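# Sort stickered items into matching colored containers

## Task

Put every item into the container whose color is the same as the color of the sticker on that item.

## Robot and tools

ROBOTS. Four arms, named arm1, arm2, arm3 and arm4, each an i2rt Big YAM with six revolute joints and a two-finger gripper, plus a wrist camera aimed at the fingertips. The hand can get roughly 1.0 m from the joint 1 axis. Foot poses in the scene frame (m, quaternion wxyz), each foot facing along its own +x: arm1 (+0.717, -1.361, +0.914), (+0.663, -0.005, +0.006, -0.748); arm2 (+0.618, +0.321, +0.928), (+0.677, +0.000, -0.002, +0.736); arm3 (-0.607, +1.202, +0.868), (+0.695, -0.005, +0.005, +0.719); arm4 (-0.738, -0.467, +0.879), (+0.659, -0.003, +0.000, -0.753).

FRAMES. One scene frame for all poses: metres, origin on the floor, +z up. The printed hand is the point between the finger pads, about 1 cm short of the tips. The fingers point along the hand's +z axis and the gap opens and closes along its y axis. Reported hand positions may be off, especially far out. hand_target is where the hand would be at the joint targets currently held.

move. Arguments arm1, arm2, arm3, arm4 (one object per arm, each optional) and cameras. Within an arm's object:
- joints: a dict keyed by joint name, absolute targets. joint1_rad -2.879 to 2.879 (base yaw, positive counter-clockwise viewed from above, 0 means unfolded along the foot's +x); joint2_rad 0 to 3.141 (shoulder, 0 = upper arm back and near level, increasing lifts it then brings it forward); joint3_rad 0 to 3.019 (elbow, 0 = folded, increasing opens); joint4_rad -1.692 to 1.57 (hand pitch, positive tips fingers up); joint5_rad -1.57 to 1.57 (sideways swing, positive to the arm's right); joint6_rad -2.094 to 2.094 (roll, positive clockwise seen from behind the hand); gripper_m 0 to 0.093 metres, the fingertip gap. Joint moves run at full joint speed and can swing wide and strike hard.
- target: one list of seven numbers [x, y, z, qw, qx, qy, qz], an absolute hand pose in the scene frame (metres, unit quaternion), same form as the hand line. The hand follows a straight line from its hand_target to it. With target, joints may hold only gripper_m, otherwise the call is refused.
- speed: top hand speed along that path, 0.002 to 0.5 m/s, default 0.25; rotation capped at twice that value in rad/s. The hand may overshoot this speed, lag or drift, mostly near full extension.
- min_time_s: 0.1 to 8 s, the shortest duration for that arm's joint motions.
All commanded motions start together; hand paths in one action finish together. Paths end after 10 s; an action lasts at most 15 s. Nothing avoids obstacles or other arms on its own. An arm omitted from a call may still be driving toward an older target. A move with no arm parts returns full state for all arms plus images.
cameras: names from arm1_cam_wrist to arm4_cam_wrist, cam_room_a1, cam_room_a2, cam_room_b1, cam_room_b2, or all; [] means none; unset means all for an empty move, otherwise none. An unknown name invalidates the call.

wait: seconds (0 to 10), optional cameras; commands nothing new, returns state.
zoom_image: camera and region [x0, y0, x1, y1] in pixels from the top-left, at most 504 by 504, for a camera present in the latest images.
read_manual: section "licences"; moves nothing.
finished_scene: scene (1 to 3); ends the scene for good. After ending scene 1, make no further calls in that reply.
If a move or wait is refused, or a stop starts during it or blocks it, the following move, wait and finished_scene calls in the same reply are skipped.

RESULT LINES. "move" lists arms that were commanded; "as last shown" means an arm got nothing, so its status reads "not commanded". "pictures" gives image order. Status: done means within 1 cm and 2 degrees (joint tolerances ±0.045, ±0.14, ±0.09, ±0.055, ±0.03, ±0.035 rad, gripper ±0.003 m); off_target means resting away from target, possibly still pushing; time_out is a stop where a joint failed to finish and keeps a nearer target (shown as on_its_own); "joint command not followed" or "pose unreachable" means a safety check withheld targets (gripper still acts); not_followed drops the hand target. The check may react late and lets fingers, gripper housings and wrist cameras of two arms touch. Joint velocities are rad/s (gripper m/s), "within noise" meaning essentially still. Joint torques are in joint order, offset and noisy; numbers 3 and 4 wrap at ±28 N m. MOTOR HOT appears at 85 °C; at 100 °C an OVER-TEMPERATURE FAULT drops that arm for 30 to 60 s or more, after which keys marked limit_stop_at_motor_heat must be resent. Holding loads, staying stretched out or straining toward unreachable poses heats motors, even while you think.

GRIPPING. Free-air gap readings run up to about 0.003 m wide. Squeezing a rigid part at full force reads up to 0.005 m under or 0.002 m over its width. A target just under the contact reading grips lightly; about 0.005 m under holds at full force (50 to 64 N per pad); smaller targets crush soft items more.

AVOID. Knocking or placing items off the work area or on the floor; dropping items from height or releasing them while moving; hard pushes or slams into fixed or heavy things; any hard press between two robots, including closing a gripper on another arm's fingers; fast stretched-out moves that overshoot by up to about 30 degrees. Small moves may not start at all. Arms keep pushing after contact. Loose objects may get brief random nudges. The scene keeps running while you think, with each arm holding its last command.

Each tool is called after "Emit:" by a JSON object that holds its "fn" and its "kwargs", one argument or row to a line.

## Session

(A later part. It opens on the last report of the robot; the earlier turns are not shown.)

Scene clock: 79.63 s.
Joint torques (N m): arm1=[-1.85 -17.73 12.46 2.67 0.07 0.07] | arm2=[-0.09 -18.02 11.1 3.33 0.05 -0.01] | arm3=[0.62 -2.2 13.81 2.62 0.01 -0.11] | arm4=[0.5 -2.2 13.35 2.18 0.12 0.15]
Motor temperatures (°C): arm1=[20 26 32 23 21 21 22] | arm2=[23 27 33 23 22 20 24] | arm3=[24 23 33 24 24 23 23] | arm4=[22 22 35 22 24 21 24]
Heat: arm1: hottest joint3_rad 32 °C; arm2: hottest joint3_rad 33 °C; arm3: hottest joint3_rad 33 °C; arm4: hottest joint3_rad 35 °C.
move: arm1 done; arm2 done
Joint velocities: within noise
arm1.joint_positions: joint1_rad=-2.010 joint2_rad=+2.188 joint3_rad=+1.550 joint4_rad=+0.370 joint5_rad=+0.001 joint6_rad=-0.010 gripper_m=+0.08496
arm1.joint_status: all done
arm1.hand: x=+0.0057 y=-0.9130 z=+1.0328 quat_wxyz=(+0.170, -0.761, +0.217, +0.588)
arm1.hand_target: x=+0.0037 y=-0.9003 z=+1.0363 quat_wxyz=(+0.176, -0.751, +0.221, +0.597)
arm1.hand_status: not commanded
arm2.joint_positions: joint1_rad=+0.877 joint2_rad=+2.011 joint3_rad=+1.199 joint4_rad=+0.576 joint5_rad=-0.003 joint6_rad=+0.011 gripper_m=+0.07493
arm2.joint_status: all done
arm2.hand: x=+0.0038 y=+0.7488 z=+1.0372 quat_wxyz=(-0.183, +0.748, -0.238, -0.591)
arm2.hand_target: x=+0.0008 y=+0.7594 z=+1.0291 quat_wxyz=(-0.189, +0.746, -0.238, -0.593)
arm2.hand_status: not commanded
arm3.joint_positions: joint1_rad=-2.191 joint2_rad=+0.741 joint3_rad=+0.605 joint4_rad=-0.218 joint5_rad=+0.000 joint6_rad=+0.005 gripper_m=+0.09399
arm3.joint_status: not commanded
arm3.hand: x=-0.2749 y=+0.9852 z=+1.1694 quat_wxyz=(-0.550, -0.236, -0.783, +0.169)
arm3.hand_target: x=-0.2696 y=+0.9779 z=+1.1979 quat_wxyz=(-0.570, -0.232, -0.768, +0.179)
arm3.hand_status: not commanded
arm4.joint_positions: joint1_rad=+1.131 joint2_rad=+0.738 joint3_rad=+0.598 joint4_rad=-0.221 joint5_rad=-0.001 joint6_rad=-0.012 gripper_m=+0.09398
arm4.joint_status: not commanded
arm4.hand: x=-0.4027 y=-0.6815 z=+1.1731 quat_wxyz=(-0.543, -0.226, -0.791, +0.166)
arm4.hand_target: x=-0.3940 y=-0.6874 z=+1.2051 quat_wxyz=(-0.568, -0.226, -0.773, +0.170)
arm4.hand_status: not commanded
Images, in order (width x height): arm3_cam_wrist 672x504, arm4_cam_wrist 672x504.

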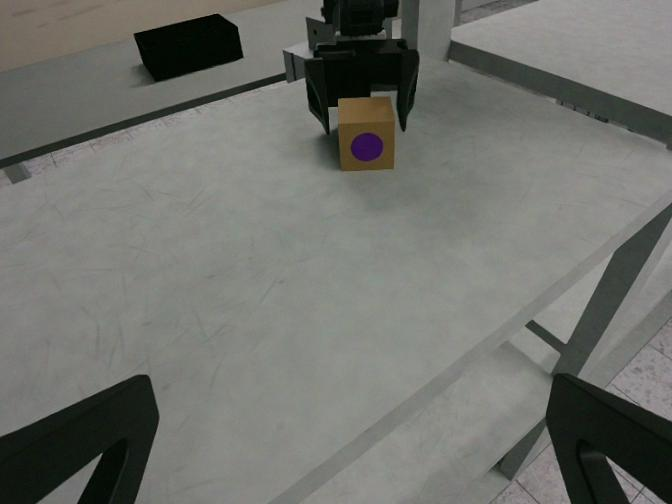

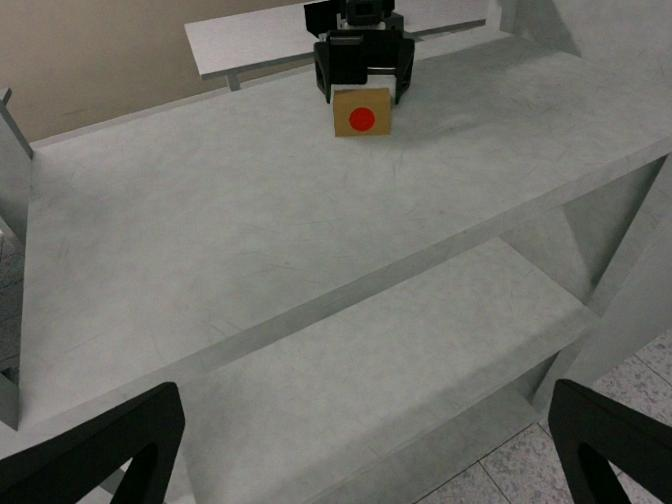

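Emit:
{"fn": "move", "kwargs": {
  "arm1": {"target":[0.22,-1.04,1.09,0.1757,-0.7507,0.2209,0.5972],"speed":0.2,"joints":{"gripper_m":0.093}},
  "arm2": {"target":[0.21,0.61,1.08,0.1892,-0.7456,0.2379,0.5931],"speed":0.2,"joints":{"gripper_m":0.093}},
  "arm3": {"target":[-0.058,0.796,1.062,0.5985,0.2401,0.7391,-0.1945],"speed":0.15},
  "arm4": {"target":[-0.065,-0.88,1.055,0.6049,0.2142,0.7470,-0.1734],"speed":0.15},
  "cameras": ["arm3_cam_wrist","arm4_cam_wrist"]
}}

Scene clock: 90.63 s.
Joint torques (N m): arm1=[-2.43 -10.34 8.72 2.45 0.06 0.02] | arm2=[0.09 -11.28 7.27 2.58 0.1 -0.01] | arm3=[0.09 -15.68 11.74 2.62 -0.02 -0.05] | arm4=[1.08 -20.07 11.26 1.94 0.16 0.15]
Motor temperatures (°C): arm1=[20 26 32 23 21 21 22] | arm2=[23 27 32 23 22 20 23] | arm3=[24 23 34 24 24 23 23] | arm4=[22 22 37 22 24 21 24]
Heat: arm1: hottest joint3_rad 32 °C; arm2: hottest joint3_rad 32 °C; arm3: hottest joint3_rad 34 °C; arm4: hottest joint3_rad 37 °C.
move: arm1 off_target; arm2 done; arm3 off_target; arm4 off_target
Joint velocities: within noise
arm1.joint_positions: joint1_rad=-2.010 joint2_rad=+1.601 joint3_rad=+0.755 joint4_rad=+0.568 joint5_rad=+0.004 joint6_rad=-0.003 gripper_m=+0.09294
arm1.joint_status: all done
arm1.hand: x=+0.2178 y=-1.0452 z=+1.0759 quat_wxyz=(+0.168, -0.762, +0.221, +0.585)
arm1.hand_target: x=+0.2200 y=-1.0401 z=+1.0900 quat_wxyz=(+0.176, -0.751, +0.221, +0.597)
arm1.hand_status: off_target (0.015 m and 2.1 deg from the pose sent, 0.256 m and 1.8 deg at the start)
arm2.joint_positions: joint1_rad=+0.877 joint2_rad=+1.427 joint3_rad=+0.494 joint4_rad=+0.707 joint5_rad=-0.003 joint6_rad=+0.011 gripper_m=+0.09290
arm2.joint_status: all done
arm2.hand: x=+0.2044 y=+0.6086 z=+1.0805 quat_wxyz=(-0.184, +0.746, -0.237, -0.595)
arm2.hand_target: x=+0.2100 y=+0.6099 z=+1.0798 quat_wxyz=(-0.189, +0.746, -0.238, -0.593)
arm2.hand_status: done (0.006 m and 0.7 deg from the pose sent, 0.252 m and 0.8 deg at the start)
arm3.joint_positions: joint1_rad=-2.234 joint2_rad=+1.729 joint3_rad=+0.978 joint4_rad=+0.477 joint5_rad=-0.016 joint6_rad=+0.005 gripper_m=+0.09399
arm3.joint_status: not commanded
arm3.hand: x=-0.0669 y=+0.8144 z=+1.0396 quat_wxyz=(-0.579, -0.240, -0.757, +0.184)
arm3.hand_target: x=-0.0597 y=+0.7970 z=+1.0623 quat_wxyz=(-0.598, -0.240, -0.739, +0.195)
arm3.hand_status: off_target (0.030 m and 3.3 deg from the pose sent, 0.307 m and 8.1 deg at the start)
arm4.joint_positions: joint1_rad=+1.146 joint2_rad=+1.958 joint3_rad=+1.309 joint4_rad=+0.399 joint5_rad=+0.005 joint6_rad=-0.006 gripper_m=+0.09398
arm4.joint_status: not commanded
arm4.hand: x=-0.0826 y=-0.8758 z=+1.0407 quat_wxyz=(-0.587, -0.215, -0.761, +0.174)
arm4.hand_target: x=-0.0663 y=-0.8789 z=+1.0552 quat_wxyz=(-0.605, -0.214, -0.747, +0.173)
arm4.hand_status: off_target (0.023 m and 2.6 deg from the pose sent, 0.409 m and 8.8 deg at the start)
Images, in order (width x height): arm3_cam_wrist 672x504, arm4_cam_wrist 672x504.

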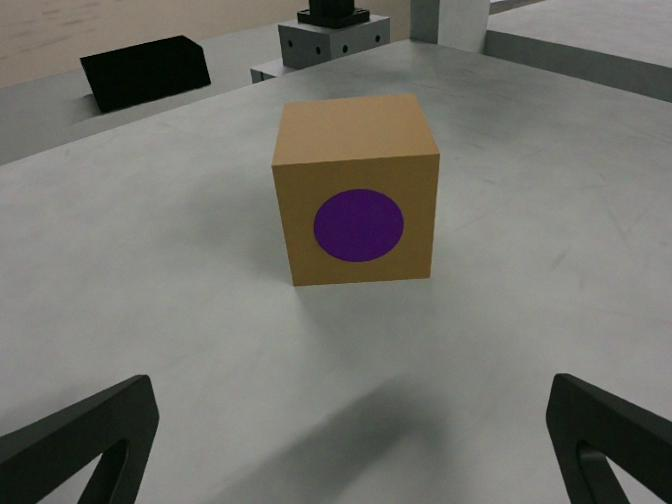

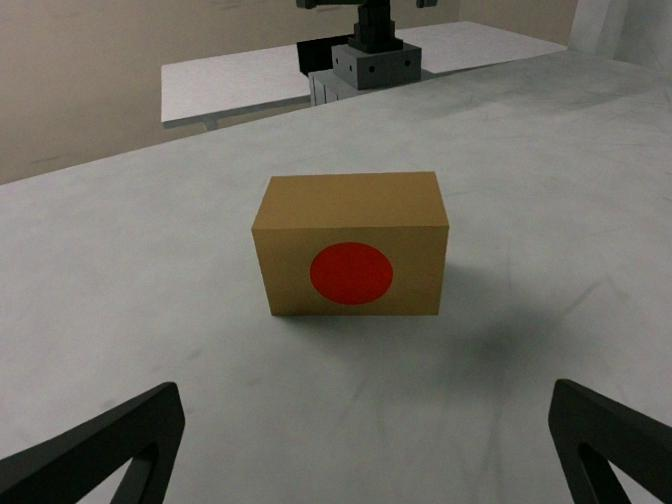

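Emit:
{"fn": "move", "kwargs": {
  "arm3": {"target":[-0.0124,0.7697,1.054,0.5985,0.2401,0.7391,-0.1945],"speed":0.12},
  "arm4": {"target":[-0.0227,-0.8988,1.045,0.6049,0.2142,0.7470,-0.1734],"speed":0.12},
  "cameras": ["arm3_cam_wrist","arm4_cam_wrist"]
}}

Scene clock: 105.83 s.
Joint torques (N m): arm1=[-2.61 -10.93 8.8 2.51 0.06 0.04] | arm2=[0.15 -11.28 7.27 2.66 0.11 -0.01] | arm3=[0.85 -17.9 11.95 1.59 0.14 -0.02] | arm4=[1.14 -21.83 11.78 1.03 0.28 0.19]
Motor temperatures (°C): arm1=[20 26 33 23 21 21 21] | arm2=[23 26 31 23 22 20 23] | arm3=[24 24 34 24 24 23 23] | arm4=[22 24 40 22 24 21 24]
Heat: arm1: hottest joint3_rad 33 °C; arm2: hottest joint3_rad 31 °C; arm3: hottest joint3_rad 34 °C; arm4: hottest joint3_rad 40 °C.
move: arm3 off_target; arm4 off_target
Joint velocities: within noise
arm1, arm2: as last shown
arm3.joint_positions: joint1_rad=-2.234 joint2_rad=+1.851 joint3_rad=+1.138 joint4_rad=+0.466 joint5_rad=-0.009 joint6_rad=+0.005 gripper_m=+0.09399
arm3.joint_status: not commanded
arm3.hand: x=-0.0232 y=+0.7811 z=+1.0395 quat_wxyz=(-0.589, -0.239, -0.748, +0.190)
arm3.hand_target: x=-0.0135 y=+0.7704 z=+1.0543 quat_wxyz=(-0.599, -0.240, -0.739, +0.195)
arm3.hand_status: off_target (0.021 m and 1.6 deg from the pose sent, 0.072 m and 3.3 deg at the start)
arm4.joint_positions: joint1_rad=+1.157 joint2_rad=+2.067 joint3_rad=+1.473 joint4_rad=+0.374 joint5_rad=+0.013 joint6_rad=-0.004 gripper_m=+0.09398
arm4.joint_status: not commanded
arm4.hand: x=-0.0378 y=-0.8951 z=+1.0406 quat_wxyz=(-0.599, -0.211, -0.752, +0.177)
arm4.hand_target: x=-0.0238 y=-0.8982 z=+1.0450 quat_wxyz=(-0.605, -0.214, -0.747, +0.173)
arm4.hand_status: off_target (0.016 m and 1.0 deg from the pose sent, 0.064 m and 2.6 deg at the start)
Images, in order (width x height): arm3_cam_wrist 672x504, arm4_cam_wrist 672x504.

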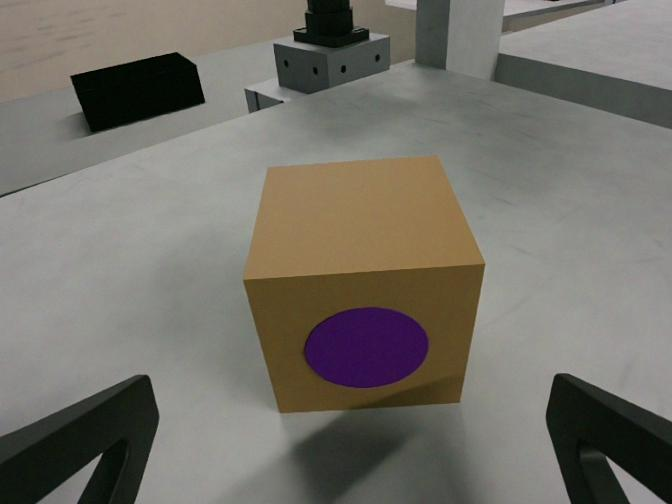

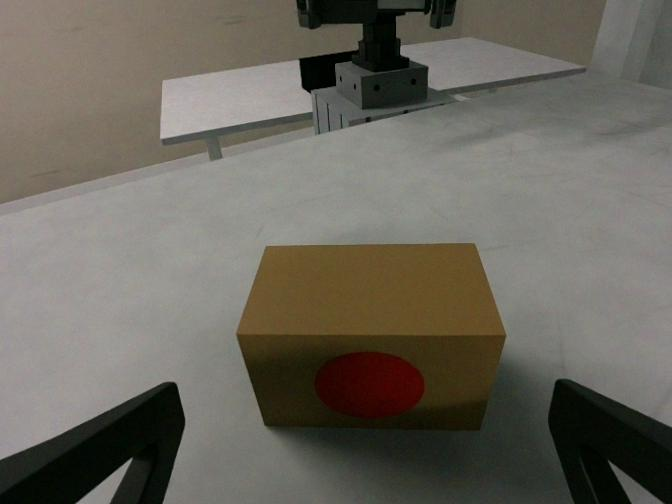

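Emit:
{"fn": "move", "kwargs": {
  "arm3": {"target":[0.0228,0.742,1.052,0.5985,0.2401,0.7391,-0.1945],"speed":0.1},
  "arm4": {"target":[0.0145,-0.9215,1.04,0.6049,0.2142,0.7470,-0.1734],"speed":0.1},
  "cameras": ["arm3_cam_wrist","arm4_cam_wrist"]
}}

Scene clock: 117.63 s.
Joint torques (N m): arm1=[-2.49 -11.46 8.73 2.41 0.07 -0.03] | arm2=[0.09 -11.22 7.28 2.61 0.1 -0.01] | arm3=[0.79 -19.6 12.44 1.59 0.03 -0.01] | arm4=[1.32 -23.47 12.36 1.02 0.22 0.15]
Motor temperatures (°C): arm1=[20 26 32 23 21 21 21] | arm2=[23 26 31 23 22 20 23] | arm3=[24 24 34 24 24 23 23] | arm4=[22 24 39 22 24 21 24]
Heat: arm1: hottest joint3_rad 32 °C; arm2: hottest joint3_rad 31 °C; arm3: hottest joint3_rad 34 °C; arm4: hottest joint3_rad 39 °C.
move: arm3 off_target; arm4 off_target
Joint velocities: within noise
arm1, arm2: as last shown
arm3.joint_positions: joint1_rad=-2.234 joint2_rad=+1.945 joint3_rad=+1.286 joint4_rad=+0.414 joint5_rad=-0.009 joint6_rad=+0.005 gripper_m=+0.09399
arm3.joint_status: not commanded
arm3.hand: x=+0.0130 y=+0.7548 z=+1.0384 quat_wxyz=(-0.589, -0.239, -0.748, +0.190)
arm3.hand_target: x=+0.0216 y=+0.7427 z=+1.0521 quat_wxyz=(-0.599, -0.240, -0.739, +0.195)
arm3.hand_status: off_target (0.021 m and 1.6 deg from the pose sent, 0.062 m and 1.7 deg at the start)
arm4.joint_positions: joint1_rad=+1.157 joint2_rad=+2.170 joint3_rad=+1.647 joint4_rad=+0.304 joint5_rad=+0.013 joint6_rad=-0.004 gripper_m=+0.09398
arm4.joint_status: not commanded
arm4.hand: x=-0.0002 y=-0.9180 z=+1.0375 quat_wxyz=(-0.599, -0.211, -0.752, +0.177)
arm4.hand_target: x=+0.0133 y=-0.9209 z=+1.0401 quat_wxyz=(-0.605, -0.214, -0.747, +0.173)
arm4.hand_status: off_target (0.015 m and 1.0 deg from the pose sent, 0.059 m and 1.0 deg at the start)
Images, in order (width x height): arm3_cam_wrist 672x504, arm4_cam_wrist 672x504.

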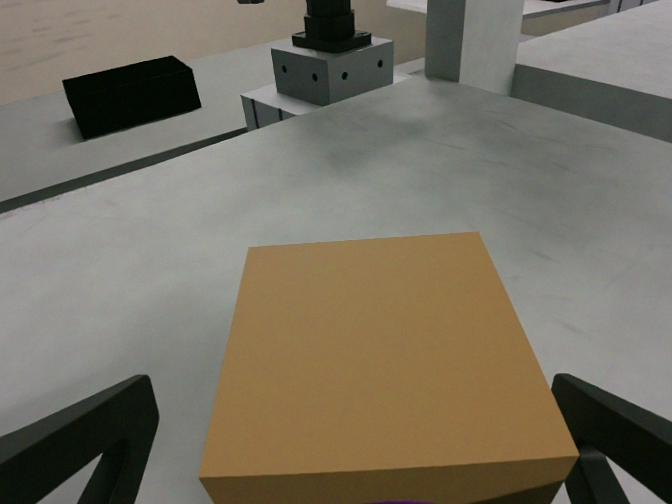

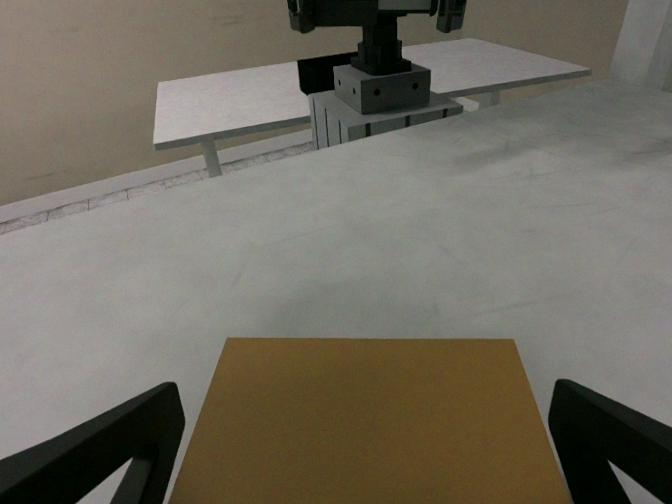

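Emit:
{"fn": "move", "kwargs": {
  "arm3": {"joints":{"gripper_m":0.035}},
  "arm4": {"joints":{"gripper_m":0.05}}
}}

Emit:
{"fn": "move", "kwargs": {
  "arm3": {"target":[0.005,0.755,1.1,0.5985,0.2401,0.7391,-0.1945],"speed":0.15},
  "arm4": {"target":[0.0,-0.915,1.1,0.6049,0.2142,0.7470,-0.1734],"speed":0.15},
  "cameras": ["arm3_cam_wrist","arm4_cam_wrist"]
}}

Emit:
{"fn": "move", "kwargs": {
  "arm3": {"target":[-0.23,0.928,1.15,0.5985,0.2401,0.7391,-0.1945],"speed":0.25},
  "arm4": {"target":[-0.25,-0.77,1.14,0.6049,0.2142,0.7470,-0.1734],"speed":0.25}
}}

Emit:
{"fn": "move", "kwargs": {
  "arm3": {"joints":{"joint2_rad":0.65,"joint3_rad":0.6,"joint4_rad":-0.4,"joint5_rad":0,"joint6_rad":0},"min_time_s":1.3},
  "arm4": {"joints":{"joint2_rad":0.65,"joint3_rad":0.6,"joint4_rad":-0.4,"joint5_rad":0,"joint6_rad":0},"min_time_s":1.3}
}}

Emit:
{"fn": "move", "kwargs": {
  "arm3": {"joints":{"joint1_rad":0.0},"min_time_s":2.2},
  "arm4": {"joints":{"joint1_rad":0.0},"min_time_s":2.2}
}}

Emit:
{"fn": "move", "kwargs": {
  "arm3": {"joints":{"joint1_rad":0.77,"joint2_rad":1.85,"joint3_rad":1.82,"joint4_rad":-1.53},"min_time_s":2.2},
  "arm4": {"joints":{"joint1_rad":-1.55,"joint2_rad":1.95,"joint3_rad":1.88,"joint4_rad":-1.5},"min_time_s":2.2},
  "cameras": ["arm3_cam_wrist","arm4_cam_wrist"]
}}

Scene clock: 139.90 s.
Joint torques (N m): arm1=[-2.37 -11.52 8.81 2.52 0.07 0] | arm2=[-0.03 -11.16 7.24 2.65 0.1 0] | arm3=[0.67 -19.49 12.44 1.57 0.02 -0.02] | arm4=[1.2 -23.77 12.34 0.96 0.17 0.13]
Motor temperatures (°C): arm1=[20 26 32 24 21 21 21] | arm2=[23 26 30 23 22 20 23] | arm3=[24 25 34 24 24 23 23] | arm4=[22 25 38 22 24 21 24]
Heat: arm1: hottest joint3_rad 32 °C; arm2: hottest joint3_rad 30 °C; arm3: hottest joint3_rad 34 °C; arm4: hottest joint3_rad 38 °C.
move: arm3 off_target; arm4 off_target
Joint velocities: within noise
arm1, arm2: as last shown
arm3.joint_positions: joint1_rad=-2.234 joint2_rad=+1.945 joint3_rad=+1.287 joint4_rad=+0.413 joint5_rad=-0.008 joint6_rad=+0.005 gripper_m=+0.05347
arm3.joint_status: gripper_m off_target (ended at +0.05350, target +0.03500)
arm3.hand: x=+0.0130 y=+0.7546 z=+1.0387 quat_wxyz=(-0.589, -0.239, -0.748, +0.191)
arm3.hand_target: x=+0.0216 y=+0.7426 z=+1.0523 quat_wxyz=(-0.599, -0.240, -0.739, +0.195)
arm3.hand_status: not commanded
arm4.joint_positions: joint1_rad=+1.157 joint2_rad=+2.170 joint3_rad=+1.647 joint4_rad=+0.304 joint5_rad=+0.013 joint6_rad=-0.003 gripper_m=+0.06961
arm4.joint_status: gripper_m off_target (ended at +0.06963, target +0.05000)
arm4.hand: x=-0.0002 y=-0.9180 z=+1.0375 quat_wxyz=(-0.599, -0.212, -0.751, +0.177)
arm4.hand_target: x=+0.0133 y=-0.9209 z=+1.0401 quat_wxyz=(-0.605, -0.214, -0.747, +0.173)
arm4.hand_status: not commanded
pictures: none

Scene clock: 141.13 s.
Joint torques (N m): arm1=[-2.37 -10.75 8.8 2.47 0.11 -0.04] | arm2=[0.09 -11.22 7.28 2.63 0.11 -0.01] | arm3=[0.67 -20.95 10.25 1.7 -0.01 -0.02] | arm4=[1.32 -26.75 11.08 1.1 0.09 0.19]
Motor temperatures (°C): arm1=[20 26 32 24 21 21 21] | arm2=[23 26 30 23 22 20 23] | arm3=[24 25 34 24 24 23 23] | arm4=[22 25 39 22 24 21 25]
Heat: arm1: hottest joint3_rad 32 °C; arm2: hottest joint3_rad 30 °C; arm3: hottest joint3_rad 34 °C; arm4: hottest joint3_rad 39 °C.
move: arm3 off_target; arm4 off_target
Joint velocities: within noise
arm1, arm2: as last shown
arm3.joint_positions: joint1_rad=-2.234 joint2_rad=+1.854 joint3_rad=+1.287 joint4_rad=+0.326 joint5_rad=-0.008 joint6_rad=+0.005 gripper_m=+0.05347
arm3.joint_status: not commanded
arm3.hand: x=+0.0046 y=+0.7613 z=+1.0848 quat_wxyz=(-0.590, -0.239, -0.747, +0.191)
arm3.hand_target: x=+0.0047 y=+0.7551 z=+1.1001 quat_wxyz=(-0.599, -0.240, -0.739, +0.195)
arm3.hand_status: off_target (0.016 m and 1.4 deg from the pose sent, 0.062 m and 1.6 deg at the start)
arm4.joint_positions: joint1_rad=+1.157 joint2_rad=+2.106 joint3_rad=+1.649 joint4_rad=+0.212 joint5_rad=+0.013 joint6_rad=-0.003 gripper_m=+0.06961
arm4.joint_status: not commanded
arm4.hand: x=-0.0066 y=-0.9139 z=+1.0703 quat_wxyz=(-0.590, -0.214, -0.759, +0.174)
arm4.hand_target: x=-0.0010 y=-0.9145 z=+1.1002 quat_wxyz=(-0.605, -0.214, -0.747, +0.173)
arm4.hand_status: off_target (0.030 m and 2.2 deg from the pose sent, 0.063 m and 0.9 deg at the start)
Images, in order (width x height): arm3_cam_wrist 672x504, arm4_cam_wrist 672x504.

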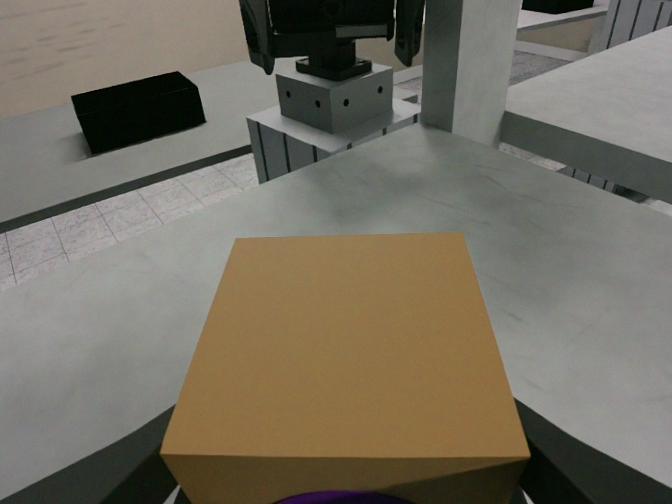

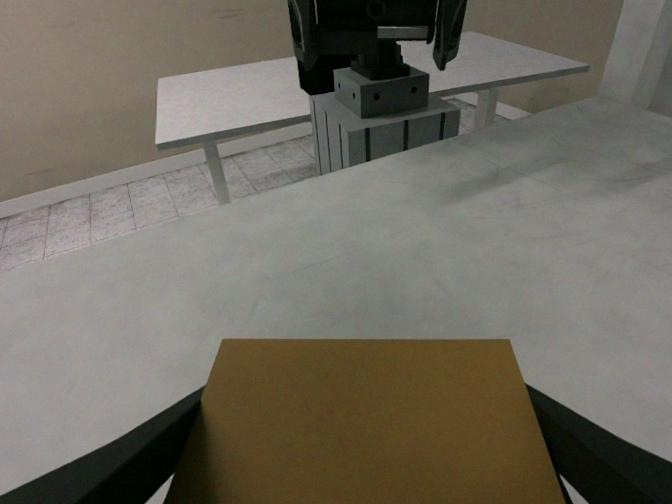

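Scene clock: 143.00 s.
Joint torques (N m): arm1=[-2.55 -10.99 8.79 2.39 0.08 0.02] | arm2=[0.09 -11.22 7.28 2.63 0.11 0] | arm3=[0.5 -5.6 9.37 1.72 -0.07 -0.03] | arm4=[0.21 -12.1 8.83 1.66 -0.01 0.14]
Motor temperatures (°C): arm1=[20 26 32 24 21 21 21] | arm2=[23 26 30 23 22 20 23] | arm3=[24 25 34 24 24 23 23] | arm4=[22 25 39 22 24 21 25]
Heat: arm1: hottest joint3_rad 32 °C; arm2: hottest joint3_rad 30 °C; arm3: hottest joint3_rad 34 °C; arm4: hottest joint3_rad 39 °C.
move: arm3 done; arm4 done
Joint velocities: within noise
arm1, arm2: as last shown
arm3.joint_positions: joint1_rad=-2.234 joint2_rad=+1.003 joint3_rad=+0.592 joint4_rad=+0.203 joint5_rad=-0.010 joint6_rad=+0.005 gripper_m=+0.05347
arm3.joint_status: not commanded
arm3.hand: x=-0.2279 y=+0.9317 z=+1.1538 quat_wxyz=(-0.602, -0.235, -0.737, +0.195)
arm3.hand_target: x=-0.2301 y=+0.9280 z=+1.1500 quat_wxyz=(-0.598, -0.240, -0.739, +0.195)
arm3.hand_status: done (0.006 m and 0.7 deg from the pose sent, 0.295 m and 1.4 deg at the start)
arm4.joint_positions: joint1_rad=+1.154 joint2_rad=+1.356 joint3_rad=+0.792 joint4_rad=+0.344 joint5_rad=+0.003 joint6_rad=-0.003 gripper_m=+0.06961
arm4.joint_status: not commanded
arm4.hand: x=-0.2494 y=-0.7658 z=+1.1345 quat_wxyz=(-0.600, -0.210, -0.752, +0.174)
arm4.hand_target: x=-0.2500 y=-0.7699 z=+1.1399 quat_wxyz=(-0.605, -0.214, -0.747, +0.173)
arm4.hand_status: done (0.007 m and 1.0 deg from the pose sent, 0.291 m and 2.3 deg at the start)
pictures: none

Scene clock: 144.77 s.
Joint torques (N m): arm1=[-2.43 -10.52 8.73 2.47 0.07 0] | arm2=[0.09 -11.22 7.25 2.62 0.1 0] | arm3=[0.5 -2.37 10.81 1.59 0.14 -0.11] | arm4=[0.09 -2.02 9.74 1.02 -0.04 0.05]
Motor temperatures (°C): arm1=[20 26 32 24 21 21 21] | arm2=[23 26 30 23 22 20 23] | arm3=[24 25 34 24 24 23 23] | arm4=[22 25 39 22 24 21 25]
Heat: arm1: hottest joint3_rad 32 °C; arm2: hottest joint3_rad 30 °C; arm3: hottest joint3_rad 34 °C; arm4: hottest joint3_rad 39 °C.
move: arm3 done; arm4 done
Joint velocities: within noise
arm1, arm2: as last shown
arm3.joint_positions: joint1_rad=-2.234 joint2_rad=+0.654 joint3_rad=+0.592 joint4_rad=-0.396 joint5_rad=-0.003 joint6_rad=+0.005 gripper_m=+0.05347
arm3.joint_status: all done
arm3.hand: x=-0.3111 y=+0.9907 z=+1.1519 quat_wxyz=(-0.505, -0.261, -0.806, +0.166)
arm3.hand_target: x=-0.3136 y=+0.9875 z=+1.1576 quat_wxyz=(-0.507, -0.263, -0.803, +0.172)
arm3.hand_status: not commanded
arm4.joint_positions: joint1_rad=+1.154 joint2_rad=+0.648 joint3_rad=+0.598 joint4_rad=-0.390 joint5_rad=+0.003 joint6_rad=-0.003 gripper_m=+0.06961
arm4.joint_status: all done
arm4.hand: x=-0.4245 y=-0.6585 z=+1.1670 quat_wxyz=(-0.514, -0.228, -0.814, +0.150)
arm4.hand_target: x=-0.4262 y=-0.6601 z=+1.1651 quat_wxyz=(-0.509, -0.232, -0.815, +0.148)
arm4.hand_status: not commanded
pictures: none

Scene clock: 147.30 s.
Joint torques (N m): arm1=[-2.96 -11.11 8.87 2.58 0.1 -0.01] | arm2=[0.15 -11.28 7.32 2.63 0.1 -0.01] | arm3=[1.9 -2.73 10.78 2.06 0.08 -0.12] | arm4=[1.08 -1.79 9.69 1.01 0.02 0.09]
Motor temperatures (°C): arm1=[20 26 32 24 21 21 21] | arm2=[23 26 30 23 22 20 23] | arm3=[24 25 33 24 24 23 24] | arm4=[22 25 38 22 24 21 25]
Heat: arm1: hottest joint3_rad 32 °C; arm2: hottest joint3_rad 30 °C; arm3: hottest joint3_rad 33 °C; arm4: hottest joint3_rad 38 °C.
move: arm3 done; arm4 done
Joint velocities: within noise
arm1, arm2: as last shown
arm3.joint_positions: joint1_rad=-0.009 joint2_rad=+0.654 joint3_rad=+0.592 joint4_rad=-0.407 joint5_rad=-0.001 joint6_rad=+0.007 gripper_m=+0.05344
arm3.joint_status: all done
arm3.hand: x=-0.6165 y=+1.5712 z=+1.1411 quat_wxyz=(-0.360, +0.611, -0.599, -0.372)
arm3.hand_target: x=-0.6197 y=+1.5724 z=+1.1492 quat_wxyz=(-0.365, +0.612, -0.591, -0.378)
arm3.hand_status: not commanded
arm4.joint_positions: joint1_rad=+0.001 joint2_rad=+0.648 joint3_rad=+0.598 joint4_rad=-0.390 joint5_rad=+0.001 joint6_rad=-0.003 gripper_m=+0.06961
arm4.joint_status: all done
arm4.hand: x=-0.7858 y=-0.8294 z=+1.1693 quat_wxyz=(-0.352, -0.633, -0.557, +0.407)
arm4.hand_target: x=-0.7857 y=-0.8287 z=+1.1674 quat_wxyz=(-0.350, -0.636, -0.558, +0.402)
arm4.hand_status: not commanded
pictures: none

Scene clock: 150.27 s.
Joint torques (N m): arm1=[-2.32 -10.75 8.69 2.36 0.06 -0.01] | arm2=[0.26 -11.34 7.27 2.65 0.1 0] | arm3=[1.14 -20.48 13.11 -0.53 0.05 -0.11] | arm4=[0.85 -21.36 11.81 -0.47 0.02 0.08]
Motor temperatures (°C): arm1=[20 26 32 24 21 21 21] | arm2=[23 26 30 23 22 20 23] | arm3=[24 25 34 24 24 23 24] | arm4=[22 25 39 22 24 21 25]
Heat: arm1: hottest joint3_rad 32 °C; arm2: hottest joint3_rad 30 °C; arm3: hottest joint3_rad 34 °C; arm4: hottest joint3_rad 39 °C.
move: arm3 done; arm4 done
Joint velocities: within noise
arm1.joint_positions: joint1_rad=-2.010 joint2_rad=+1.601 joint3_rad=+0.755 joint4_rad=+0.568 joint5_rad=+0.004 joint6_rad=-0.003 gripper_m=+0.09294
arm1.joint_status: not commanded
arm1.hand: x=+0.2178 y=-1.0452 z=+1.0759 quat_wxyz=(+0.168, -0.762, +0.221, +0.585)
arm1.hand_target: x=+0.2200 y=-1.0401 z=+1.0900 quat_wxyz=(+0.176, -0.751, +0.221, +0.597)
arm1.hand_status: not commanded
arm2.joint_positions: joint1_rad=+0.877 joint2_rad=+1.427 joint3_rad=+0.494 joint4_rad=+0.707 joint5_rad=-0.003 joint6_rad=+0.011 gripper_m=+0.09290
arm2.joint_status: not commanded
arm2.hand: x=+0.2044 y=+0.6086 z=+1.0805 quat_wxyz=(-0.184, +0.746, -0.237, -0.595)
arm2.hand_target: x=+0.2100 y=+0.6099 z=+1.0798 quat_wxyz=(-0.189, +0.746, -0.238, -0.593)
arm2.hand_status: not commanded
arm3.joint_positions: joint1_rad=+0.774 joint2_rad=+1.853 joint3_rad=+1.766 joint4_rad=-1.522 joint5_rad=+0.000 joint6_rad=+0.007 gripper_m=+0.05344
arm3.joint_status: all done
arm3.hand: x=-1.0148 y=+1.5944 z=+1.0561 quat_wxyz=(+0.013, +0.927, -0.375, +0.021)
arm3.hand_target: x=-1.0220 y=+1.6050 z=+1.0780 quat_wxyz=(+0.004, +0.927, -0.374, -0.002)
arm3.hand_status: not commanded
arm4.joint_positions: joint1_rad=-1.548 joint2_rad=+1.945 joint3_rad=+1.828 joint4_rad=-1.489 joint5_rad=+0.000 joint6_rad=-0.003 gripper_m=+0.06962
arm4.joint_status: all done
arm4.hand: x=-1.3279 y=-0.4005 z=+1.0478 quat_wxyz=(-0.003, -0.998, +0.053, -0.015)
arm4.hand_target: x=-1.3397 y=-0.3978 z=+1.0643 quat_wxyz=(-0.002, -0.998, +0.056, +0.003)
arm4.hand_status: not commanded
Images, in order (width x height): arm3_cam_wrist 672x504, arm4_cam_wrist 672x504.

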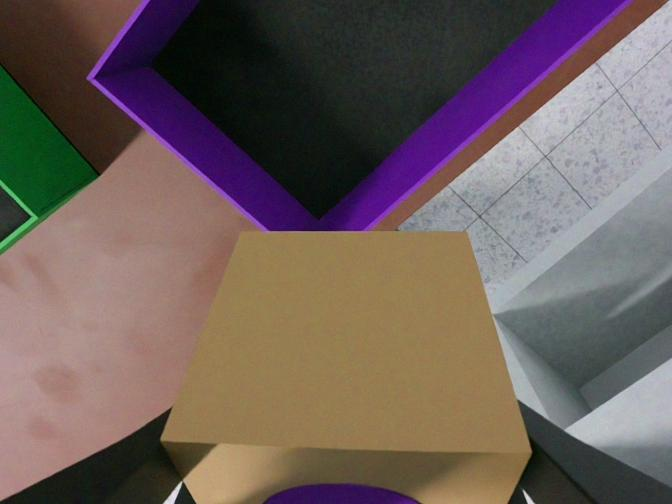

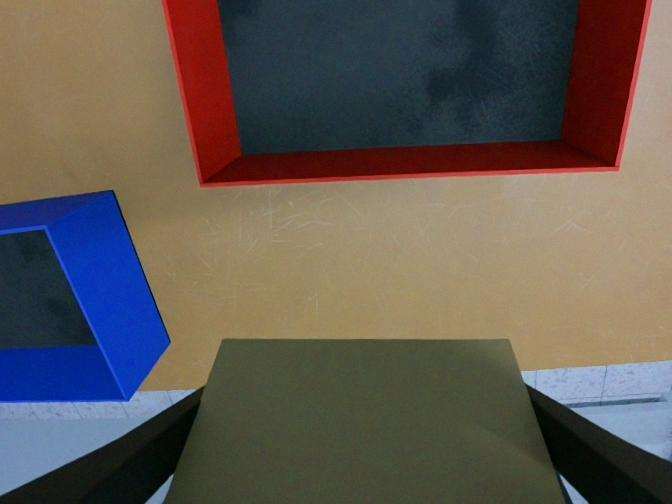

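Emit:
{"fn": "move", "kwargs": {
  "arm3": {"target":[-1.05,1.65,0.95,0,1,0,0],"speed":0.2},
  "arm4": {"target":[-1.395,-0.364,0.93,0,0.9976,-0.07,0],"speed":0.2}
}}

Emit:
{"fn": "move", "kwargs": {
  "arm3": {"target":[-1.05,1.65,0.8,0,1,0,0],"speed":0.15},
  "arm4": {"target":[-1.395,-0.364,0.8,0,0.9976,-0.07,0],"speed":0.15},
  "cameras": ["arm3_cam_wrist","arm4_cam_wrist","cam_room_b1","cam_room_b2"]
}}

Emit:
{"fn": "zoom_image", "kwargs": {
  "camera": "cam_room_b2",
  "region": [180, 270, 400, 420]
}}

Emit:
{"fn": "zoom_image", "kwargs": {
  "camera": "cam_room_b1",
  "region": [120, 260, 340, 410]
}}

Scene clock: 175.27 s.
Joint torques (N m): arm1=[-2.43 -11.52 8.87 2.5 0.06 0.03] | arm2=[0.15 -11.16 7.27 2.63 0.11 0] | arm3=[0.32 -21.6 10.28 0.21 0.05 -0.11] | arm4=[0.26 -22.83 11.34 0.43 0.18 -0.04]
Motor temperatures (°C): arm1=[20 26 32 24 21 21 21] | arm2=[23 25 29 23 22 20 23] | arm3=[24 25 34 23 24 23 24] | arm4=[22 27 40 22 24 21 26]
Heat: arm1: hottest joint3_rad 32 °C; arm2: hottest joint3_rad 29 °C; arm3: hottest joint3_rad 34 °C; arm4: hottest joint3_rad 40 °C.
move: arm3 off_target; arm4 off_target
Joint velocities: within noise
arm1, arm2: as last shown
arm3.joint_positions: joint1_rad=+0.765 joint2_rad=+2.040 joint3_rad=+1.766 joint4_rad=-1.310 joint5_rad=+0.008 joint6_rad=-0.778 gripper_m=+0.05345
arm3.joint_status: not commanded
arm3.hand: x=-1.0491 y=+1.6358 z=+0.9475 quat_wxyz=(+0.009, +1.000, +0.003, +0.008)
arm3.hand_target: x=-1.0497 y=+1.6497 z=+0.9501 quat_wxyz=(+0.000, +1.000, +0.000, +0.000)
arm3.hand_status: off_target (0.014 m and 1.4 deg from the pose sent, 0.125 m and 44.1 deg at the start)
arm4.joint_positions: joint1_rad=-1.584 joint2_rad=+2.167 joint3_rad=+1.867 joint4_rad=-1.312 joint5_rad=+0.001 joint6_rad=-0.003 gripper_m=+0.06962
arm4.joint_status: not commanded
arm4.hand: x=-1.3762 y=-0.3719 z=+0.9267 quat_wxyz=(-0.003, -0.997, +0.071, -0.019)
arm4.hand_target: x=-1.3940 y=-0.3641 z=+0.9304 quat_wxyz=(+0.000, -0.998, +0.070, +0.000)
arm4.hand_status: off_target (0.021 m and 2.2 deg from the pose sent, 0.140 m and 2.6 deg at the start)
pictures: none

Scene clock: 176.97 s.
Joint torques (N m): arm1=[-2.37 -10.99 8.72 2.48 0.08 0] | arm2=[0.03 -11.11 7.27 2.62 0.11 -0.01] | arm3=[0.32 -23 7.21 0.28 0.06 -0.12] | arm4=[0.32 -24 7.49 0.47 0.17 -0.07]
Motor temperatures (°C): arm1=[20 26 32 24 21 21 21] | arm2=[23 25 29 23 22 20 23] | arm3=[24 25 34 23 24 23 24] | arm4=[22 27 40 22 24 21 26]
Heat: arm1: hottest joint3_rad 32 °C; arm2: hottest joint3_rad 29 °C; arm3: hottest joint3_rad 34 °C; arm4: hottest joint3_rad 40 °C.
move: arm3 off_target; arm4 off_target
Joint velocities: within noise
arm1, arm2: as last shown
arm3.joint_positions: joint1_rad=+0.763 joint2_rad=+2.213 joint3_rad=+1.657 joint4_rad=-1.006 joint5_rad=+0.008 joint6_rad=-0.781 gripper_m=+0.05345
arm3.joint_status: not commanded
arm3.hand: x=-1.0564 y=+1.6424 z=+0.8042 quat_wxyz=(+0.001, +1.000, +0.004, +0.000)
arm3.hand_target: x=-1.0500 y=+1.6499 z=+0.8002 quat_wxyz=(+0.000, +1.000, +0.000, +0.000)
arm3.hand_status: off_target (0.011 m and 0.5 deg from the pose sent, 0.148 m and 1.4 deg at the start)
arm4.joint_positions: joint1_rad=-1.584 joint2_rad=+2.318 joint3_rad=+1.815 joint4_rad=-1.069 joint5_rad=+0.001 joint6_rad=-0.003 gripper_m=+0.06962
arm4.joint_status: not commanded
arm4.hand: x=-1.3947 y=-0.3696 z=+0.8118 quat_wxyz=(-0.001, -0.997, +0.071, +0.002)
arm4.hand_target: x=-1.3947 y=-0.3640 z=+0.8002 quat_wxyz=(+0.000, -0.998, +0.070, +0.000)
arm4.hand_status: off_target (0.013 m and 0.3 deg from the pose sent, 0.128 m and 2.2 deg at the start)
Images, in order (width x height): arm3_cam_wrist 672x504, arm4_cam_wrist 672x504, cam_room_b1 672x504, cam_room_b2 672x504.

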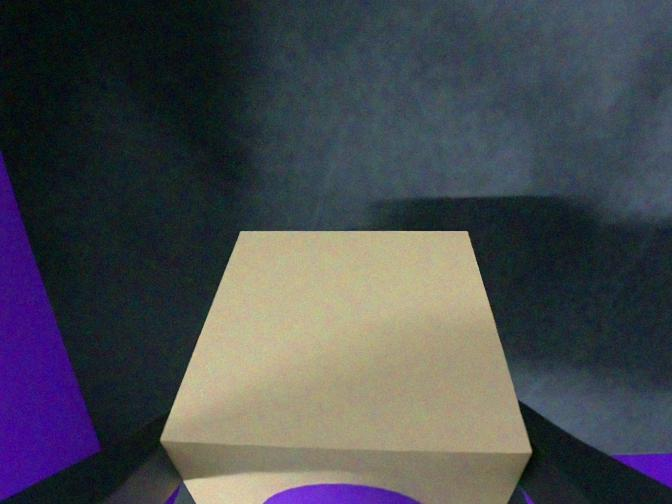

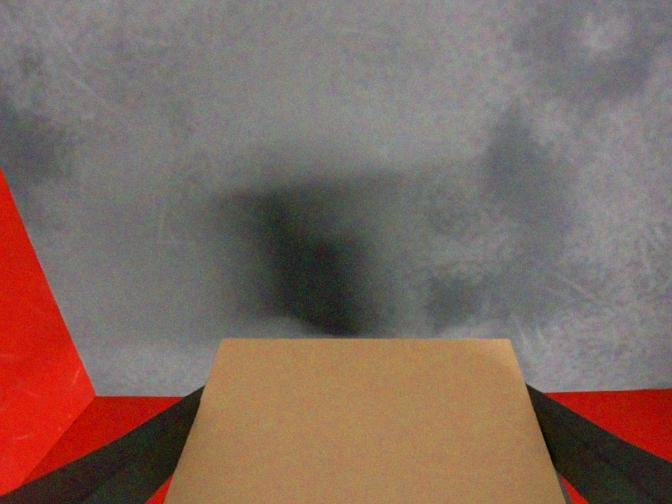

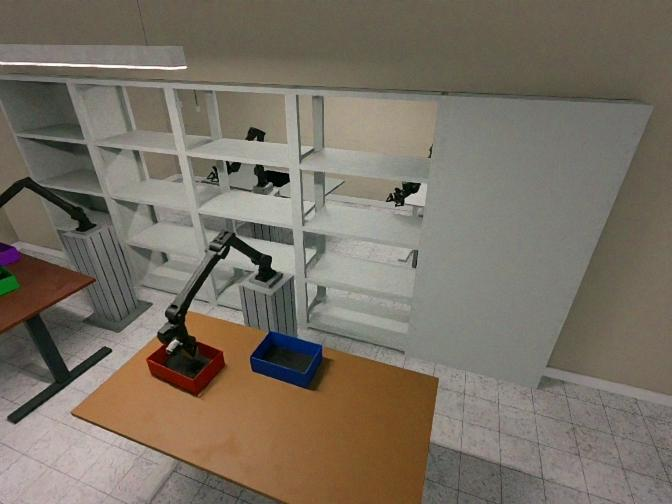

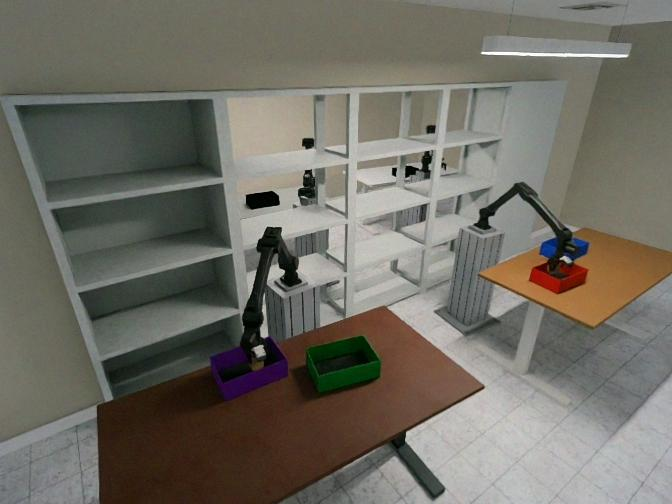

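Scaled by 2.291.

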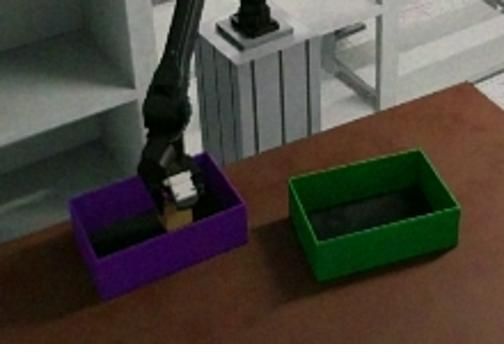

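Scaled by 2.291.

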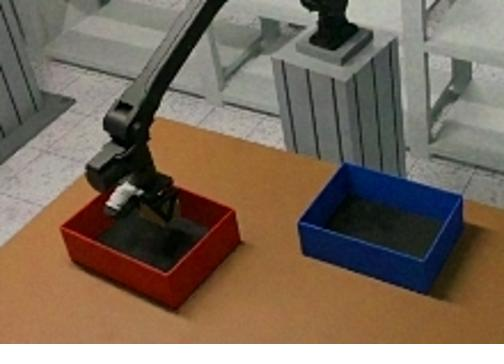

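Emit:
{"fn": "move", "kwargs": {
  "arm3": {"target":[-1.05,1.65,0.772,0,1,0,0],"speed":0.08},
  "arm4": {"target":[-1.395,-0.364,0.765,0,0.9976,-0.07,0],"speed":0.08}
}}

Emit:
{"fn": "move", "kwargs": {
  "arm3": {"target":[-1.05,1.65,0.758,0,1,0,0],"speed":0.05},
  "arm4": {"target":[-1.395,-0.364,0.748,0,0.9976,-0.07,0],"speed":0.05},
  "cameras": ["arm3_cam_wrist","arm4_cam_wrist"]
}}

Scene clock: 188.60 s.
Joint torques (N m): arm1=[-2.08 -10.46 8.61 2.43 0.08 -0.03] | arm2=[0.09 -11.22 7.3 2.62 0.1 -0.01] | arm3=[0.44 -22.77 6.82 0.32 0.06 -0.12] | arm4=[0.32 -23.94 7.24 0.46 0.14 -0.07]
Motor temperatures (°C): arm1=[20 26 32 24 21 21 21] | arm2=[23 25 29 23 22 20 23] | arm3=[24 26 33 23 24 23 24] | arm4=[22 28 38 22 24 21 26]
Heat: arm1: hottest joint3_rad 32 °C; arm2: hottest joint3_rad 29 °C; arm3: hottest joint3_rad 33 °C; arm4: hottest joint3_rad 38 °C.
move: arm3 off_target; arm4 off_target
Joint velocities: within noise
arm1, arm2: as last shown
arm3.joint_positions: joint1_rad=+0.763 joint2_rad=+2.252 joint3_rad=+1.651 joint4_rad=-0.957 joint5_rad=+0.008 joint6_rad=-0.781 gripper_m=+0.05345
arm3.joint_status: not commanded
arm3.hand: x=-1.0575 y=+1.6435 z=+0.7791 quat_wxyz=(+0.000, +1.000, +0.004, -0.001)
arm3.hand_target: x=-1.0499 y=+1.6497 z=+0.7720 quat_wxyz=(+0.000, +1.000, +0.000, +0.000)
arm3.hand_status: off_target (0.012 m and 0.5 deg from the pose sent, 0.034 m and 0.5 deg at the start)
arm4.joint_positions: joint1_rad=-1.584 joint2_rad=+2.369 joint3_rad=+1.810 joint4_rad=-1.011 joint5_rad=+0.001 joint6_rad=-0.004 gripper_m=+0.06962
arm4.joint_status: not commanded
arm4.hand: x=-1.3959 y=-0.3696 z=+0.7777 quat_wxyz=(-0.001, -0.997, +0.071, +0.003)
arm4.hand_target: x=-1.3947 y=-0.3641 z=+0.7652 quat_wxyz=(+0.000, -0.998, +0.070, +0.000)
arm4.hand_status: off_target (0.014 m and 0.4 deg from the pose sent, 0.047 m and 0.3 deg at the start)
pictures: none

Scene clock: 189.63 s.
Joint torques (N m): arm1=[-2.26 -10.99 8.91 2.62 0.06 0.02] | arm2=[0.15 -11.22 7.27 2.66 0.11 -0.01] | arm3=[0.44 -21.13 6.6 0.7 0.03 -0.12] | arm4=[0.5 -23.65 7.1 0.42 0.17 -0.07]
Motor temperatures (°C): arm1=[20 26 32 24 21 21 21] | arm2=[23 25 29 23 22 20 23] | arm3=[24 26 32 23 24 23 24] | arm4=[22 28 38 22 24 21 26]
Heat: arm1: hottest joint3_rad 32 °C; arm2: hottest joint3_rad 29 °C; arm3: hottest joint3_rad 32 °C; arm4: hottest joint3_rad 38 °C.
move: arm3 off_target; arm4 off_target
Joint velocities: arm1=[within noise] | arm2=[-0.015 -0.005 -0.046 0.002 0.037 0.051 0] | arm3=[within noise] | arm4=[within noise]
arm1, arm2: as last shown
arm3.joint_positions: joint1_rad=+0.763 joint2_rad=+2.255 joint3_rad=+1.651 joint4_rad=-0.941 joint5_rad=+0.008 joint6_rad=-0.782 gripper_m=+0.05345
arm3.joint_status: not commanded
arm3.hand: x=-1.0598 y=+1.6457 z=+0.7773 quat_wxyz=(-0.005, +1.000, +0.004, -0.006)
arm3.hand_target: x=-1.0497 y=+1.6494 z=+0.7585 quat_wxyz=(+0.000, +1.000, +0.000, +0.000)
arm3.hand_status: off_target (0.022 m and 1.0 deg from the pose sent, 0.023 m and 0.5 deg at the start)
arm4.joint_positions: joint1_rad=-1.584 joint2_rad=+2.388 joint3_rad=+1.810 joint4_rad=-0.984 joint5_rad=+0.001 joint6_rad=-0.004 gripper_m=+0.06962
arm4.joint_status: not commanded
arm4.hand: x=-1.3977 y=-0.3694 z=+0.7650 quat_wxyz=(-0.001, -0.997, +0.071, +0.006)
arm4.hand_target: x=-1.3946 y=-0.3641 z=+0.7484 quat_wxyz=(+0.000, -0.998, +0.070, +0.000)
arm4.hand_status: off_target (0.018 m and 0.7 deg from the pose sent, 0.030 m and 0.4 deg at the start)
Images, in order (width x height): arm3_cam_wrist 672x504, arm4_cam_wrist 672x504.

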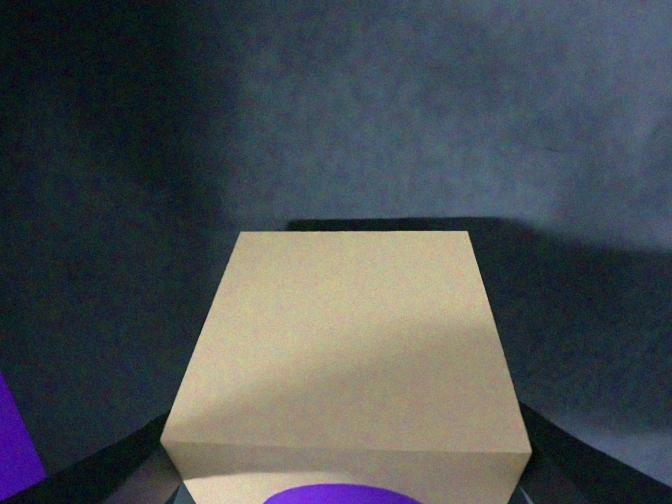

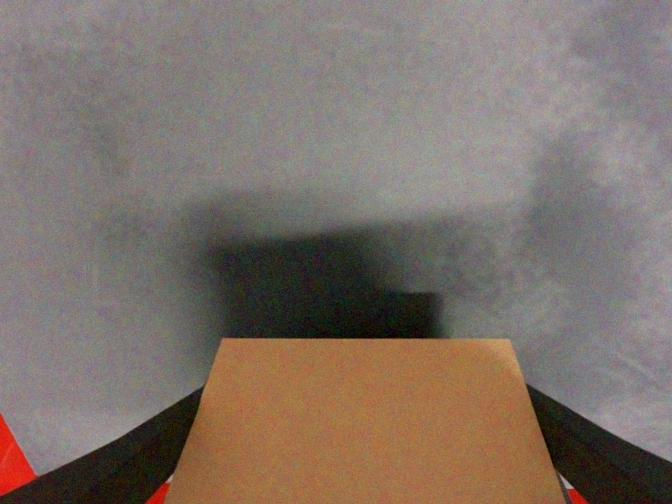

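Emit:
{"fn": "move", "kwargs": {
  "arm3": {"joints":{"gripper_m":0.088}},
  "arm4": {"target":[-1.395,-0.364,0.734,0,0.9976,-0.07,0],"speed":0.05}
}}

Emit:
{"fn": "move", "kwargs": {
  "arm3": {"target":[-1.05,1.65,0.95,0,1,0,0],"speed":0.2},
  "arm4": {"target":[-1.395,-0.364,0.722,0,0.9976,-0.07,0],"speed":0.05},
  "cameras": ["arm3_cam_wrist","arm4_cam_wrist"]
}}

Scene clock: 194.67 s.
Joint torques (N m): arm1=[-2.26 -10.81 8.66 2.55 0.07 0.01] | arm2=[-0.03 -11.28 7.27 2.65 0.11 0] | arm3=[0.32 -22.01 6.53 0.38 0.05 -0.12] | arm4=[-0.15 -23.77 7.15 0.47 0.16 -0.07]
Motor temperatures (°C): arm1=[20 26 32 24 21 21 21] | arm2=[23 25 29 23 22 20 23] | arm3=[24 26 32 23 24 23 24] | arm4=[22 28 38 22 24 21 26]
Heat: arm1: hottest joint3_rad 32 °C; arm2: hottest joint3_rad 29 °C; arm3: hottest joint3_rad 32 °C; arm4: hottest joint3_rad 38 °C.
move: arm3 done; arm4 off_target
Joint velocities: within noise
arm1, arm2: as last shown
arm3.joint_positions: joint1_rad=+0.762 joint2_rad=+2.263 joint3_rad=+1.651 joint4_rad=-0.933 joint5_rad=+0.008 joint6_rad=-0.782 gripper_m=+0.08796
arm3.joint_status: all done
arm3.hand: x=-1.0598 y=+1.6460 z=+0.7724 quat_wxyz=(-0.005, +1.000, +0.004, -0.006)
arm3.hand_target: x=-1.0496 y=+1.6494 z=+0.7584 quat_wxyz=(+0.000, +1.000, +0.000, +0.000)
arm3.hand_status: not commanded
arm4.joint_positions: joint1_rad=-1.584 joint2_rad=+2.411 joint3_rad=+1.810 joint4_rad=-0.964 joint5_rad=+0.001 joint6_rad=-0.004 gripper_m=+0.06962
arm4.joint_status: not commanded
arm4.hand: x=-1.3971 y=-0.3695 z=+0.7505 quat_wxyz=(-0.001, -0.997, +0.071, +0.005)
arm4.hand_target: x=-1.3945 y=-0.3641 z=+0.7342 quat_wxyz=(+0.000, -0.998, +0.070, +0.000)
arm4.hand_status: off_target (0.018 m and 0.6 deg from the pose sent, 0.031 m and 0.7 deg at the start)
pictures: none

Scene clock: 196.33 s.
Joint torques (N m): arm1=[-2.73 -10.81 8.75 2.47 0.09 -0.01] | arm2=[0.15 -11.4 7.3 2.61 0.1 0] | arm3=[0.5 -23.06 11.66 -0.54 0.06 -0.1] | arm4=[0.26 -21.89 7.16 0.8 0.13 -0.04]
Motor temperatures (°C): arm1=[20 26 32 24 21 21 21] | arm2=[23 25 29 23 22 20 23] | arm3=[24 26 32 23 24 23 24] | arm4=[22 28 37 22 24 21 26]
Heat: arm1: hottest joint3_rad 32 °C; arm2: hottest joint3_rad 29 °C; arm3: hottest joint3_rad 32 °C; arm4: hottest joint3_rad 37 °C.
move: arm3 off_target; arm4 off_target
Joint velocities: within noise
arm1, arm2: as last shown
arm3.joint_positions: joint1_rad=+0.762 joint2_rad=+2.052 joint3_rad=+1.747 joint4_rad=-1.291 joint5_rad=+0.008 joint6_rad=-0.782 gripper_m=+0.08796
arm3.joint_status: not commanded
arm3.hand: x=-1.0460 y=+1.6346 z=+0.9331 quat_wxyz=(+0.013, +1.000, +0.004, +0.012)
arm3.hand_target: x=-1.0494 y=+1.6496 z=+0.9503 quat_wxyz=(+0.000, +1.000, +0.000, +0.000)
arm3.hand_status: off_target (0.023 m and 2.1 deg from the pose sent, 0.178 m and 1.0 deg at the start)
arm4.joint_positions: joint1_rad=-1.584 joint2_rad=+2.411 joint3_rad=+1.810 joint4_rad=-0.954 joint5_rad=+0.002 joint6_rad=-0.004 gripper_m=+0.06962
arm4.joint_status: not commanded
arm4.hand: x=-1.3995 y=-0.3691 z=+0.7506 quat_wxyz=(+0.000, -0.997, +0.071, +0.010)
arm4.hand_target: x=-1.3938 y=-0.3643 z=+0.7229 quat_wxyz=(+0.000, -0.998, +0.070, +0.000)
arm4.hand_status: off_target (0.029 m and 1.1 deg from the pose sent, 0.029 m and 0.6 deg at the start)
Images, in order (width x height): arm3_cam_wrist 672x504, arm4_cam_wrist 672x504.

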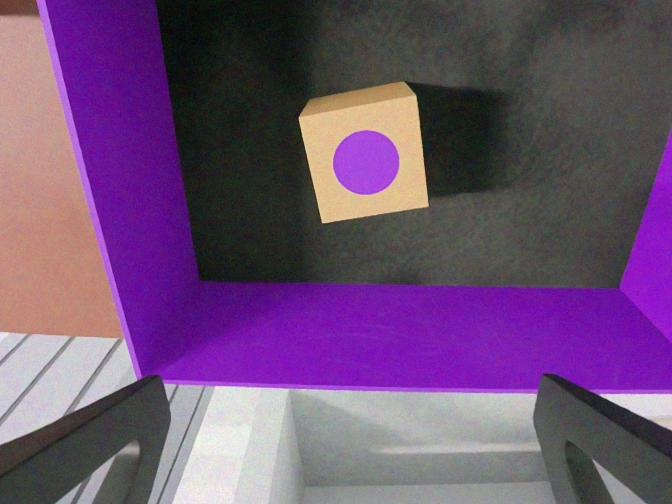

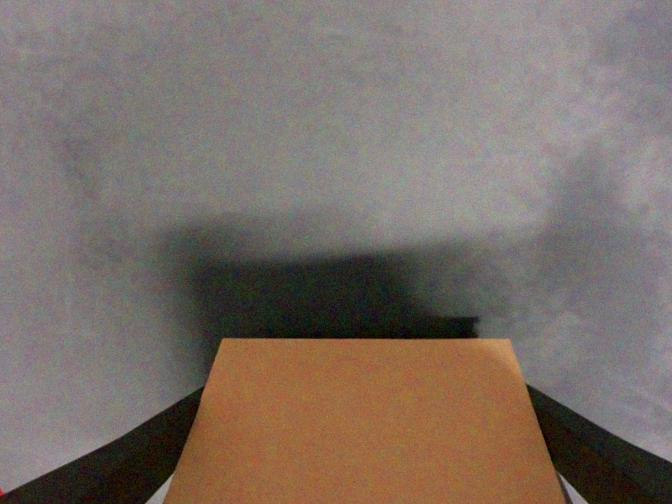

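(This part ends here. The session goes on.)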